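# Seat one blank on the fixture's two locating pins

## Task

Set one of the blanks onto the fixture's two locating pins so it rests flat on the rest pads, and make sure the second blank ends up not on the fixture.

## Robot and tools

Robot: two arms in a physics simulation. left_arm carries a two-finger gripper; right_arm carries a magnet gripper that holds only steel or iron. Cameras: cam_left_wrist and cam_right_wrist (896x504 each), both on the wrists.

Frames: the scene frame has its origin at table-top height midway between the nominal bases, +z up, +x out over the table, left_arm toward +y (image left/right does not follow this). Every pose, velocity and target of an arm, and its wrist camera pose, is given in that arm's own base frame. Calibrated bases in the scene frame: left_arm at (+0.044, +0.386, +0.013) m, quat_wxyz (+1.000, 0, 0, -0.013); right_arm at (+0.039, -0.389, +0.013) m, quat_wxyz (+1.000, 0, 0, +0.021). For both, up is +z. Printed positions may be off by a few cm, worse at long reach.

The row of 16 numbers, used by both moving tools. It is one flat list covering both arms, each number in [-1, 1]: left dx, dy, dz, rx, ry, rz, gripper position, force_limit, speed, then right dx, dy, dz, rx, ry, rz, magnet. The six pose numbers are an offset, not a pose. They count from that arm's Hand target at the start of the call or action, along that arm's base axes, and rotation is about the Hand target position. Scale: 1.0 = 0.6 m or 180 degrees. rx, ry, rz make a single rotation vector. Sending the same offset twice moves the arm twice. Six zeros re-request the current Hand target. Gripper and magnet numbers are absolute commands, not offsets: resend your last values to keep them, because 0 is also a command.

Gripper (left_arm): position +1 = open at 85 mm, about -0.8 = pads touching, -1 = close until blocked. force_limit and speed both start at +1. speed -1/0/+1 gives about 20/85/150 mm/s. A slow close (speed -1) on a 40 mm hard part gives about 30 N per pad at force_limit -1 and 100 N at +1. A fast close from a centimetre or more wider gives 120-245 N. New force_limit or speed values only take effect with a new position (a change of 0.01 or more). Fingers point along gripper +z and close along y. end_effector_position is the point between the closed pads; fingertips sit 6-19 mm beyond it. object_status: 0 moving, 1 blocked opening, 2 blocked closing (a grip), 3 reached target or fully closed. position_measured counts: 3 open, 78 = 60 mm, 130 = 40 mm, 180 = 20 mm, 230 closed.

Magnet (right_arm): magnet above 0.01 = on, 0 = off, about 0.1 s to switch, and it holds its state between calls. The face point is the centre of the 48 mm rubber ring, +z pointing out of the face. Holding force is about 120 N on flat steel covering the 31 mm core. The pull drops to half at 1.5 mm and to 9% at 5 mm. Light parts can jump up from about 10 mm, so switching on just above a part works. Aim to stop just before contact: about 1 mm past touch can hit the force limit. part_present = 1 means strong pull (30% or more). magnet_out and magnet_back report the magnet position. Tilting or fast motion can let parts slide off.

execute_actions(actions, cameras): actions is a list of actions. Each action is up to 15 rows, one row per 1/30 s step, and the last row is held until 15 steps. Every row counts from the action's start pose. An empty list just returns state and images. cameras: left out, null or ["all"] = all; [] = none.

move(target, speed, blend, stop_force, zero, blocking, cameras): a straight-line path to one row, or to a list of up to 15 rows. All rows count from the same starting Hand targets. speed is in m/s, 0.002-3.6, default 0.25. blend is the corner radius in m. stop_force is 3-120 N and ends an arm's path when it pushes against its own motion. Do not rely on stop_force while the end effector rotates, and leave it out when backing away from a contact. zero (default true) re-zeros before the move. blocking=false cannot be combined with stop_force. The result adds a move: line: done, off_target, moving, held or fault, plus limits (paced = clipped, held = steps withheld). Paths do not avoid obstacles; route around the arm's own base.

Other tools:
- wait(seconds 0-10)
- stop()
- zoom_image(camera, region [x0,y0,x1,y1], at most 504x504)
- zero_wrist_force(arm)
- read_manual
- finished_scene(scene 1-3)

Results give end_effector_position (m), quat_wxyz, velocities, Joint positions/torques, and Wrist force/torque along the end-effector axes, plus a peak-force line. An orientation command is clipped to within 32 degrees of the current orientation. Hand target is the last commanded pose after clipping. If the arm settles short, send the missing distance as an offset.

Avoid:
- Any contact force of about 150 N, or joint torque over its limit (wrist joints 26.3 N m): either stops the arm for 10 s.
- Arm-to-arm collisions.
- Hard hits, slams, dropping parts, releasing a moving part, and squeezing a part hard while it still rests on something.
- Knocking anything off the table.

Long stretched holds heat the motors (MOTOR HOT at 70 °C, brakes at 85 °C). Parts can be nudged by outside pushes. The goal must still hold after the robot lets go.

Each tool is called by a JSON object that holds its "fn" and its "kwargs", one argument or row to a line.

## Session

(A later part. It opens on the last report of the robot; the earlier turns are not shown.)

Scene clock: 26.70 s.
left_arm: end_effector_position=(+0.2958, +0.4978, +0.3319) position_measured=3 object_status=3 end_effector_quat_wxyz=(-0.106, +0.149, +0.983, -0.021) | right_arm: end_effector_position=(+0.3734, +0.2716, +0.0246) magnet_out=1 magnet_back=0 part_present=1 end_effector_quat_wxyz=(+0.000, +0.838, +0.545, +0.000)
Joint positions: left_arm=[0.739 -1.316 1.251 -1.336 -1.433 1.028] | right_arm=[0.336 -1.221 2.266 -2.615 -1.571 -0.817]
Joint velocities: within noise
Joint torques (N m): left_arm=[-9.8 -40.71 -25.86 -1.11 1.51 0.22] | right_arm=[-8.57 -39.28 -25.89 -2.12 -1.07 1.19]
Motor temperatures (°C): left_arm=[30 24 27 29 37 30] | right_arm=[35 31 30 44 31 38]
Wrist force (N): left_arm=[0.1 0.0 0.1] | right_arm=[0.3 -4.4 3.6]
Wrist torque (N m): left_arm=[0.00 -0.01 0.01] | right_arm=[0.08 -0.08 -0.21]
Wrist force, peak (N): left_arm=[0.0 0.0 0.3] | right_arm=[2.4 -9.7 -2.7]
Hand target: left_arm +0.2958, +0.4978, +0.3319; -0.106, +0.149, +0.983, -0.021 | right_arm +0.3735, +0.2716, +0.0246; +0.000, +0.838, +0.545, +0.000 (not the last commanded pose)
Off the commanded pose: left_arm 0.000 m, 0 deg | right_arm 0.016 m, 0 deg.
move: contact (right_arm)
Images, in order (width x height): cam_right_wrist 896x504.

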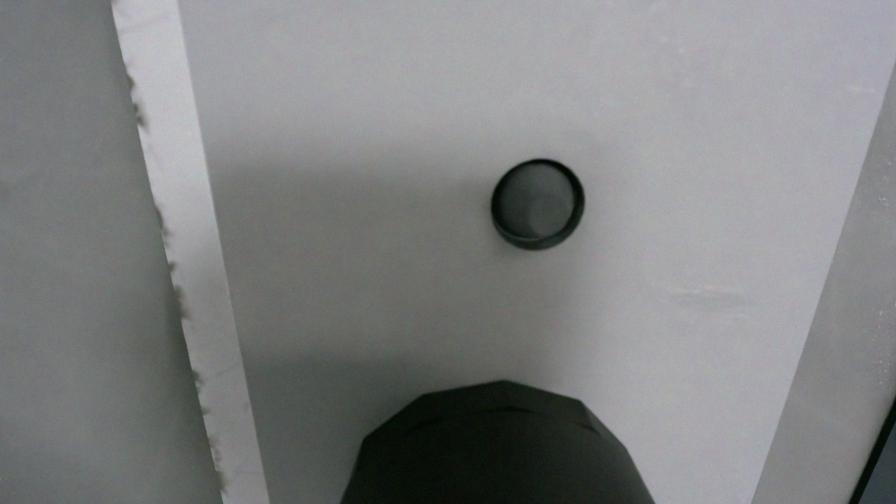

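{"fn": "move", "kwargs": {
  "target": [0,0,0,0,0,0,1,1,1,-0.001,0.0006,0.001,0,0,0,1],
  "speed": 0.02,
  "cameras": []
}}

{"fn": "move", "kwargs": {
  "target": [0,0,0,0,0,0,1,1,1,0,0,-0.03,0,0,0,1],
  "speed": 0.01,
  "stop_force": 5,
  "cameras": ["cam_right_wrist"]
}}

{"fn": "zoom_image", "kwargs": {
  "camera": "cam_right_wrist",
  "region": [420, 100, 620, 300]
}}

Scene clock: 27.53 s.
left_arm: end_effector_position=(+0.2958, +0.4978, +0.3319) position_measured=3 object_status=3 end_effector_quat_wxyz=(-0.106, +0.149, +0.983, -0.021) | right_arm: end_effector_position=(+0.3729, +0.2720, +0.0251) magnet_out=1 magnet_back=0 part_present=1 end_effector_quat_wxyz=(+0.000, +0.838, +0.545, +0.000)
Joint positions: left_arm=[0.739 -1.316 1.251 -1.336 -1.433 1.028] | right_arm=[0.337 -1.223 2.266 -2.614 -1.571 -0.816]
Joint velocities: within noise
Joint torques (N m): left_arm=[-9.99 -41.27 -25.35 -1.29 1.41 0.11] | right_arm=[7.55 -38.9 -5.99 -1.25 -0.91 1.64]
Motor temperatures (°C): left_arm=[30 24 27 29 37 30] | right_arm=[35 31 30 44 31 38]
Wrist force (N): left_arm=[0.0 -0.1 0.0] | right_arm=[0.1 -1.2 3.3]
Wrist torque (N m): left_arm=[-0.01 0.01 0.00] | right_arm=[0.06 -0.09 -0.22]
Wrist force, peak (N): left_arm=[-0.1 0.1 0.2] | right_arm=[0.3 -4.6 4.0]
Hand target: left_arm +0.2958, +0.4978, +0.3319; -0.106, +0.149, +0.983, -0.021 | right_arm +0.3729, +0.2720, +0.0252; +0.000, +0.838, +0.545, +0.000
Off the commanded pose: left_arm 0.000 m, 0 deg | right_arm 0.000 m, 0 deg.
move: done
No camera images: "cameras" was empty.

Scene clock: 29.23 s.
left_arm: end_effector_position=(+0.2958, +0.4978, +0.3319) position_measured=3 object_status=3 end_effector_quat_wxyz=(-0.106, +0.149, +0.983, -0.021) | right_arm: end_effector_position=(+0.3729, +0.2720, +0.0205) magnet_out=1 magnet_back=0 part_present=1 end_effector_quat_wxyz=(+0.000, +0.838, +0.545, +0.000)
Joint positions: left_arm=[0.739 -1.316 1.251 -1.336 -1.433 1.028] | right_arm=[0.337 -1.211 2.269 -2.628 -1.571 -0.816]
Joint velocities: within noise
Joint torques (N m): left_arm=[-9.13 -40.92 -26.02 -1.05 1.68 0.36] | right_arm=[8.59 -40.38 -18.65 -0.4 2.82 -0.58]
Motor temperatures (°C): left_arm=[30 24 27 29 37 30] | right_arm=[35 31 30 44 31 38]
Wrist force (N): left_arm=[0.1 0.2 0.0] | right_arm=[2.7 11.8 10.0]
Wrist torque (N m): left_arm=[0.03 -0.01 0.00] | right_arm=[-0.25 -0.09 -0.06]
Wrist force, peak (N): left_arm=[0.0 0.3 -0.2] | right_arm=[5.2 16.4 13.5]
Hand target: left_arm +0.2958, +0.4978, +0.3319; -0.106, +0.149, +0.983, -0.021 | right_arm +0.3729, +0.2720, +0.0205; +0.000, +0.838, +0.545, +0.000 (not the last commanded pose)
Off the commanded pose: left_arm 0.000 m, 0 deg | right_arm 0.013 m, 0 deg.
move: contact (right_arm)
Images, in order (width x height): cam_right_wrist 896x504.

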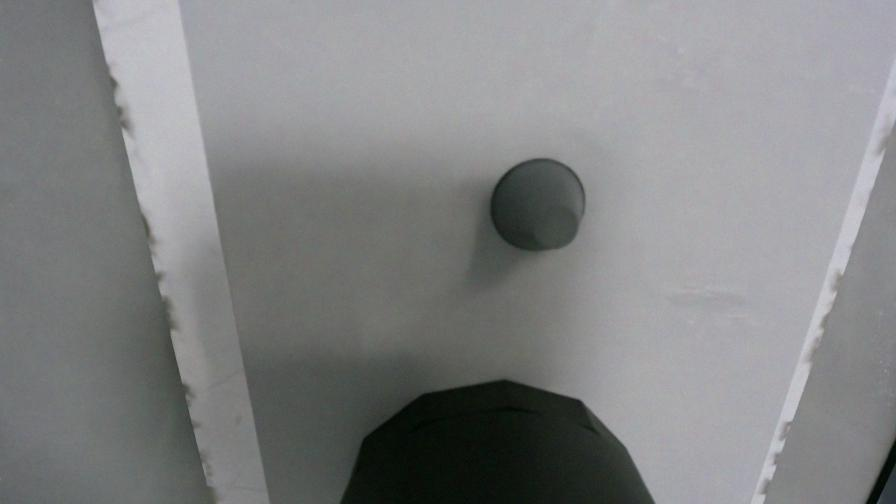

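Scaled by 2.520 from the camera's 896x504 image, which has a finer 1280x720 frame.

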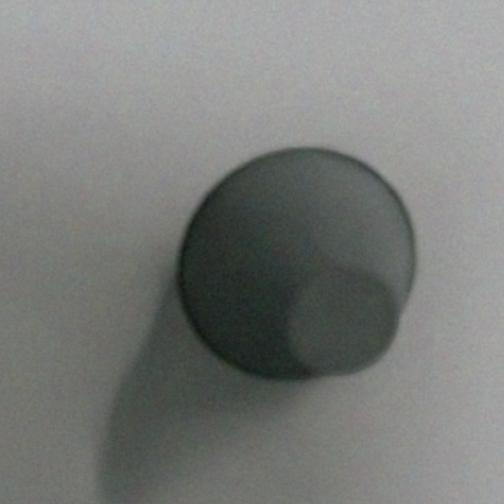

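{"fn": "move", "kwargs": {
  "target": [0,0,0,0,0,0,1,1,1,0.0006,0.0001,0,0,0,0,1],
  "speed": 0.02,
  "cameras": []
}}

{"fn": "move", "kwargs": {
  "target": [0,0,0,0,0,0,1,1,1,0,0,-0.03,0,0,0,1],
  "speed": 0.01,
  "stop_force": 6,
  "cameras": []
}}

Scene clock: 30.83 s.
left_arm: end_effector_position=(+0.2958, +0.4978, +0.3319) position_measured=3 object_status=3 end_effector_quat_wxyz=(-0.106, +0.149, +0.983, -0.021) | right_arm: end_effector_position=(+0.3732, +0.2720, +0.0205) magnet_out=1 magnet_back=0 part_present=1 end_effector_quat_wxyz=(+0.000, +0.838, +0.545, +0.000)
Joint positions: left_arm=[0.739 -1.316 1.251 -1.336 -1.433 1.028] | right_arm=[0.337 -1.211 2.268 -2.628 -1.571 -0.816]
Joint velocities: within noise
Joint torques (N m): left_arm=[-9.72 -40.55 -27.25 -0.81 1.39 0.25] | right_arm=[-6.12 -20.89 -25.74 -1.95 2.24 -1.76]
Motor temperatures (°C): left_arm=[30 24 27 29 37 30] | right_arm=[35 31 30 44 31 38]
Wrist force (N): left_arm=[0.0 -0.1 0.0] | right_arm=[-8.9 -1.1 -3.5]
Wrist torque (N m): left_arm=[-0.01 0.01 0.00] | right_arm=[-0.22 -0.11 -0.09]
Wrist force, peak (N): left_arm=[0.3 -0.1 0.2] | right_arm=[2.3 11.6 10.6]
Hand target: left_arm +0.2958, +0.4978, +0.3319; -0.106, +0.149, +0.983, -0.021 | right_arm +0.3732, +0.2720, +0.0205; +0.000, +0.838, +0.545, +0.000
Off the commanded pose: left_arm 0.000 m, 0 deg | right_arm 0.000 m, 0 deg.
move: done
No camera images: "cameras" was empty.

Scene clock: 31.90 s.
left_arm: end_effector_position=(+0.2958, +0.4978, +0.3319) position_measured=3 object_status=3 end_effector_quat_wxyz=(-0.106, +0.149, +0.983, -0.021) | right_arm: end_effector_position=(+0.3732, +0.2720, +0.0202) magnet_out=1 magnet_back=0 part_present=1 end_effector_quat_wxyz=(+0.000, +0.838, +0.545, +0.000)
Joint positions: left_arm=[0.739 -1.316 1.251 -1.336 -1.433 1.028] | right_arm=[0.337 -1.21 2.268 -2.628 -1.571 -0.816]
Joint velocities: within noise
Joint torques (N m): left_arm=[-9.65 -41.25 -26.57 -1.07 1.54 0.23] | right_arm=[1.85 -40.38 -11.83 -2.53 1.7 -1.68]
Motor temperatures (°C): left_arm=[30 24 27 29 37 30] | right_arm=[35 31 30 44 31 38]
Wrist force (N): left_arm=[0.0 0.1 -0.2] | right_arm=[-9.3 1.9 3.8]
Wrist torque (N m): left_arm=[0.02 0.01 0.00] | right_arm=[0.03 -0.14 0.30]
Wrist force, peak (N): left_arm=[-0.2 -0.2 0.1] | right_arm=[-19.6 -6.6 -9.3]
Hand target: left_arm +0.2958, +0.4978, +0.3319; -0.106, +0.149, +0.983, -0.021 | right_arm +0.3732, +0.2720, +0.0202; +0.000, +0.838, +0.545, +0.000 (not the last commanded pose)
Off the commanded pose: left_arm 0.000 m, 0 deg | right_arm 0.018 m, 0 deg.
move: contact (right_arm)
No camera images: "cameras" was empty.

{"fn": "move", "kwargs": {
  "target": [0,0,0,0,0,0,1,1,1,-0.0002,-0.00045,0.001,0,0,-0.0018,1],
  "speed": 0.02,
  "cameras": []
}}

{"fn": "move", "kwargs": {
  "target": [0,0,0,0,0,0,1,1,1,0,0,-0.03,0,0,0,1],
  "speed": 0.01,
  "stop_force": 6,
  "cameras": []
}}

Scene clock: 32.77 s.
left_arm: end_effector_position=(+0.2958, +0.4978, +0.3319) position_measured=3 object_status=3 end_effector_quat_wxyz=(-0.106, +0.149, +0.983, -0.021) | right_arm: end_effector_position=(+0.3731, +0.2718, +0.0208) magnet_out=1 magnet_back=0 part_present=1 end_effector_quat_wxyz=(+0.000, +0.840, +0.543, +0.000)
Joint positions: left_arm=[0.739 -1.316 1.251 -1.336 -1.433 1.028] | right_arm=[0.337 -1.212 2.268 -2.627 -1.571 -0.811]
Joint velocities: within noise
Joint torques (N m): left_arm=[-8.27 -41.91 -26.4 -0.91 1.51 0.13] | right_arm=[-7.53 -40.29 -6.55 -1.94 1.88 1.85]
Motor temperatures (°C): left_arm=[30 24 27 29 37 30] | right_arm=[35 31 30 44 31 38]
Wrist force (N): left_arm=[0.0 0.1 0.0] | right_arm=[-3.1 -0.7 4.6]
Wrist torque (N m): left_arm=[0.03 0.01 0.00] | right_arm=[-0.03 -0.09 -0.39]
Wrist force, peak (N): left_arm=[-0.2 0.2 0.0] | right_arm=[-9.5 1.6 4.8]
Hand target: left_arm +0.2958, +0.4978, +0.3319; -0.106, +0.149, +0.983, -0.021 | right_arm +0.3731, +0.2718, +0.0208; +0.000, +0.840, +0.543, +0.000
Off the commanded pose: left_arm 0.000 m, 0 deg | right_arm 0.000 m, 0 deg.
move: done
No camera images: "cameras" was empty.

Scene clock: 34.80 s.
left_arm: end_effector_position=(+0.2958, +0.4978, +0.3319) position_measured=3 object_status=3 end_effector_quat_wxyz=(-0.106, +0.149, +0.983, -0.021) | right_arm: end_effector_position=(+0.3731, +0.2718, +0.0134) magnet_out=1 magnet_back=0 part_present=1 end_effector_quat_wxyz=(+0.000, +0.840, +0.543, +0.000)
Joint positions: left_arm=[0.739 -1.316 1.251 -1.336 -1.433 1.028] | right_arm=[0.337 -1.192 2.271 -2.65 -1.571 -0.811]
Joint velocities: within noise
Joint torques (N m): left_arm=[-9.12 -40.22 -26.75 -0.96 1.42 0.43] | right_arm=[-5.9 -39.66 -24.09 -2.38 1.17 1.72]
Motor temperatures (°C): left_arm=[30 24 27 29 37 30] | right_arm=[35 31 30 44 31 38]
Wrist force (N): left_arm=[0.0 0.0 0.1] | right_arm=[-2.0 -1.6 4.5]
Wrist torque (N m): left_arm=[0.01 0.01 0.00] | right_arm=[-0.01 -0.11 -0.33]
Wrist force, peak (N): left_arm=[0.0 -0.3 -0.2] | right_arm=[-18.1 -12.7 -30.4]
Hand target: left_arm +0.2958, +0.4978, +0.3319; -0.106, +0.149, +0.983, -0.021 | right_arm +0.3731, +0.2718, +0.0134; +0.000, +0.840, +0.543, +0.000 (not the last commanded pose)
Off the commanded pose: left_arm 0.000 m, 0 deg | right_arm 0.011 m, 0 deg.
move: contact (right_arm)
No camera images: "cameras" was empty.

{"fn": "execute_actions", "kwargs": {
  "actions": [
    [[0,0,0,0,0,0,1,1,1,0,0,0,0,0,0,0]]
  ],
  "cameras": []
}}

{"fn": "move", "kwargs": {
  "target": [0,0,0,0,0,0,1,1,1,0,0,0.2,0,0,0,0],
  "speed": 0.15,
  "cameras": ["cam_right_wrist"]
}}

{"fn": "zoom_image", "kwargs": {
  "camera": "cam_right_wrist",
  "region": [250, 50, 650, 450]
}}

Scene clock: 35.63 s.
left_arm: end_effector_position=(+0.2958, +0.4978, +0.3319) position_measured=3 object_status=3 end_effector_quat_wxyz=(-0.106, +0.149, +0.983, -0.021) | right_arm: end_effector_position=(+0.3731, +0.2718, +0.0135) magnet_out=0 magnet_back=1 part_present=0 end_effector_quat_wxyz=(+0.000, +0.840, +0.543, +0.000)
Joint positions: left_arm=[0.739 -1.316 1.251 -1.336 -1.433 1.028] | right_arm=[0.337 -1.192 2.271 -2.65 -1.571 -0.811]
Joint velocities: within noise
Joint torques (N m): left_arm=[-8.91 -41.47 -25.6 -1.15 1.34 0.49] | right_arm=[-5.4 -30.29 -17.95 -3.59 0.08 1.47]
Motor temperatures (°C): left_arm=[30 24 27 29 37 30] | right_arm=[35 31 30 44 31 38]
Wrist force (N): left_arm=[0.0 -0.3 0.1] | right_arm=[-0.1 -1.4 -0.5]
Wrist torque (N m): left_arm=[-0.05 0.01 0.00] | right_arm=[0.03 -0.06 -0.23]
Wrist force, peak (N): left_arm=[-0.2 -0.2 -0.2] | right_arm=[-2.2 -1.6 4.6]
Hand target: left_arm +0.2958, +0.4978, +0.3319; -0.106, +0.149, +0.983, -0.021 | right_arm +0.3731, +0.2718, +0.0134; +0.000, +0.840, +0.543, +0.000
Off the commanded pose: left_arm 0.000 m, 0 deg | right_arm 0.000 m, 0 deg.
No camera images: "cameras" was empty.

Scene clock: 37.10 s.
left_arm: end_effector_position=(+0.2958, +0.4978, +0.3319) position_measured=3 object_status=3 end_effector_quat_wxyz=(-0.106, +0.149, +0.983, -0.021) | right_arm: end_effector_position=(+0.3731, +0.2718, +0.1334) magnet_out=0 magnet_back=1 part_present=0 end_effector_quat_wxyz=(+0.000, +0.840, +0.543, +0.000)
Joint positions: left_arm=[0.739 -1.316 1.251 -1.336 -1.433 1.028] | right_arm=[0.337 -1.469 2.173 -2.274 -1.571 -0.811]
Joint velocities: within noise
Joint torques (N m): left_arm=[-8.72 -41.52 -25.42 -0.96 1.45 0.23] | right_arm=[-7.26 -32.32 -29.43 -0.92 0.47 -1.91]
Motor temperatures (°C): left_arm=[30 24 27 29 37 30] | right_arm=[35 31 30 44 31 38]
Wrist force (N): left_arm=[0.0 0.1 -0.1] | right_arm=[-0.4 -1.5 -0.5]
Wrist torque (N m): left_arm=[0.01 0.00 0.00] | right_arm=[-0.01 -0.03 -0.22]
Wrist force, peak (N): left_arm=[0.1 -0.2 -0.2] | right_arm=[-0.2 -1.6 -1.5]
Hand target: left_arm +0.2958, +0.4978, +0.3319; -0.106, +0.149, +0.983, -0.021 | right_arm +0.3731, +0.2718, +0.1334; +0.000, +0.840, +0.543, +0.000
Off the commanded pose: left_arm 0.000 m, 0 deg | right_arm 0.000 m, 0 deg.
move: done
Images, in order (width x height): cam_right_wrist 896x504.

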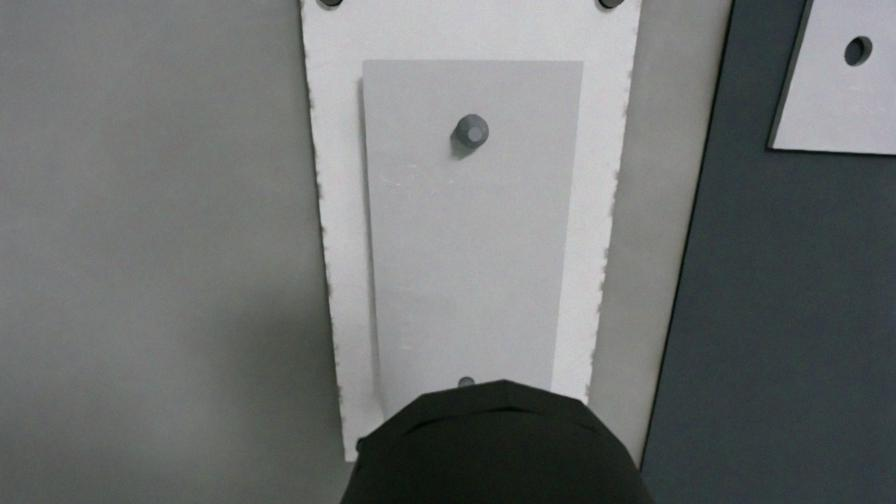

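Scaled by 1.260 from the camera's 896x504 image, which has a finer 1280x720 frame.

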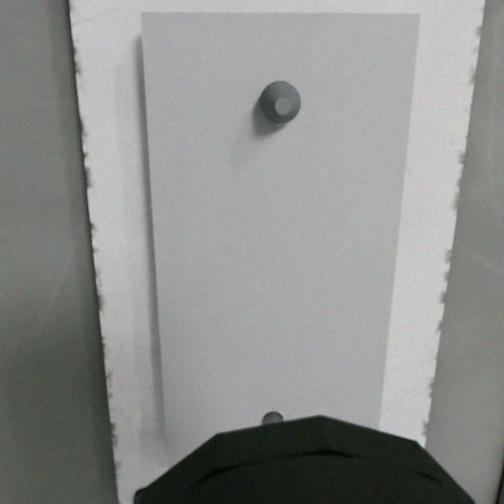

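Both pins are through and the blank is seated.

{"fn": "finished_scene", "kwargs": {
  "scene": 3
}}

The scene is finished: the task was done.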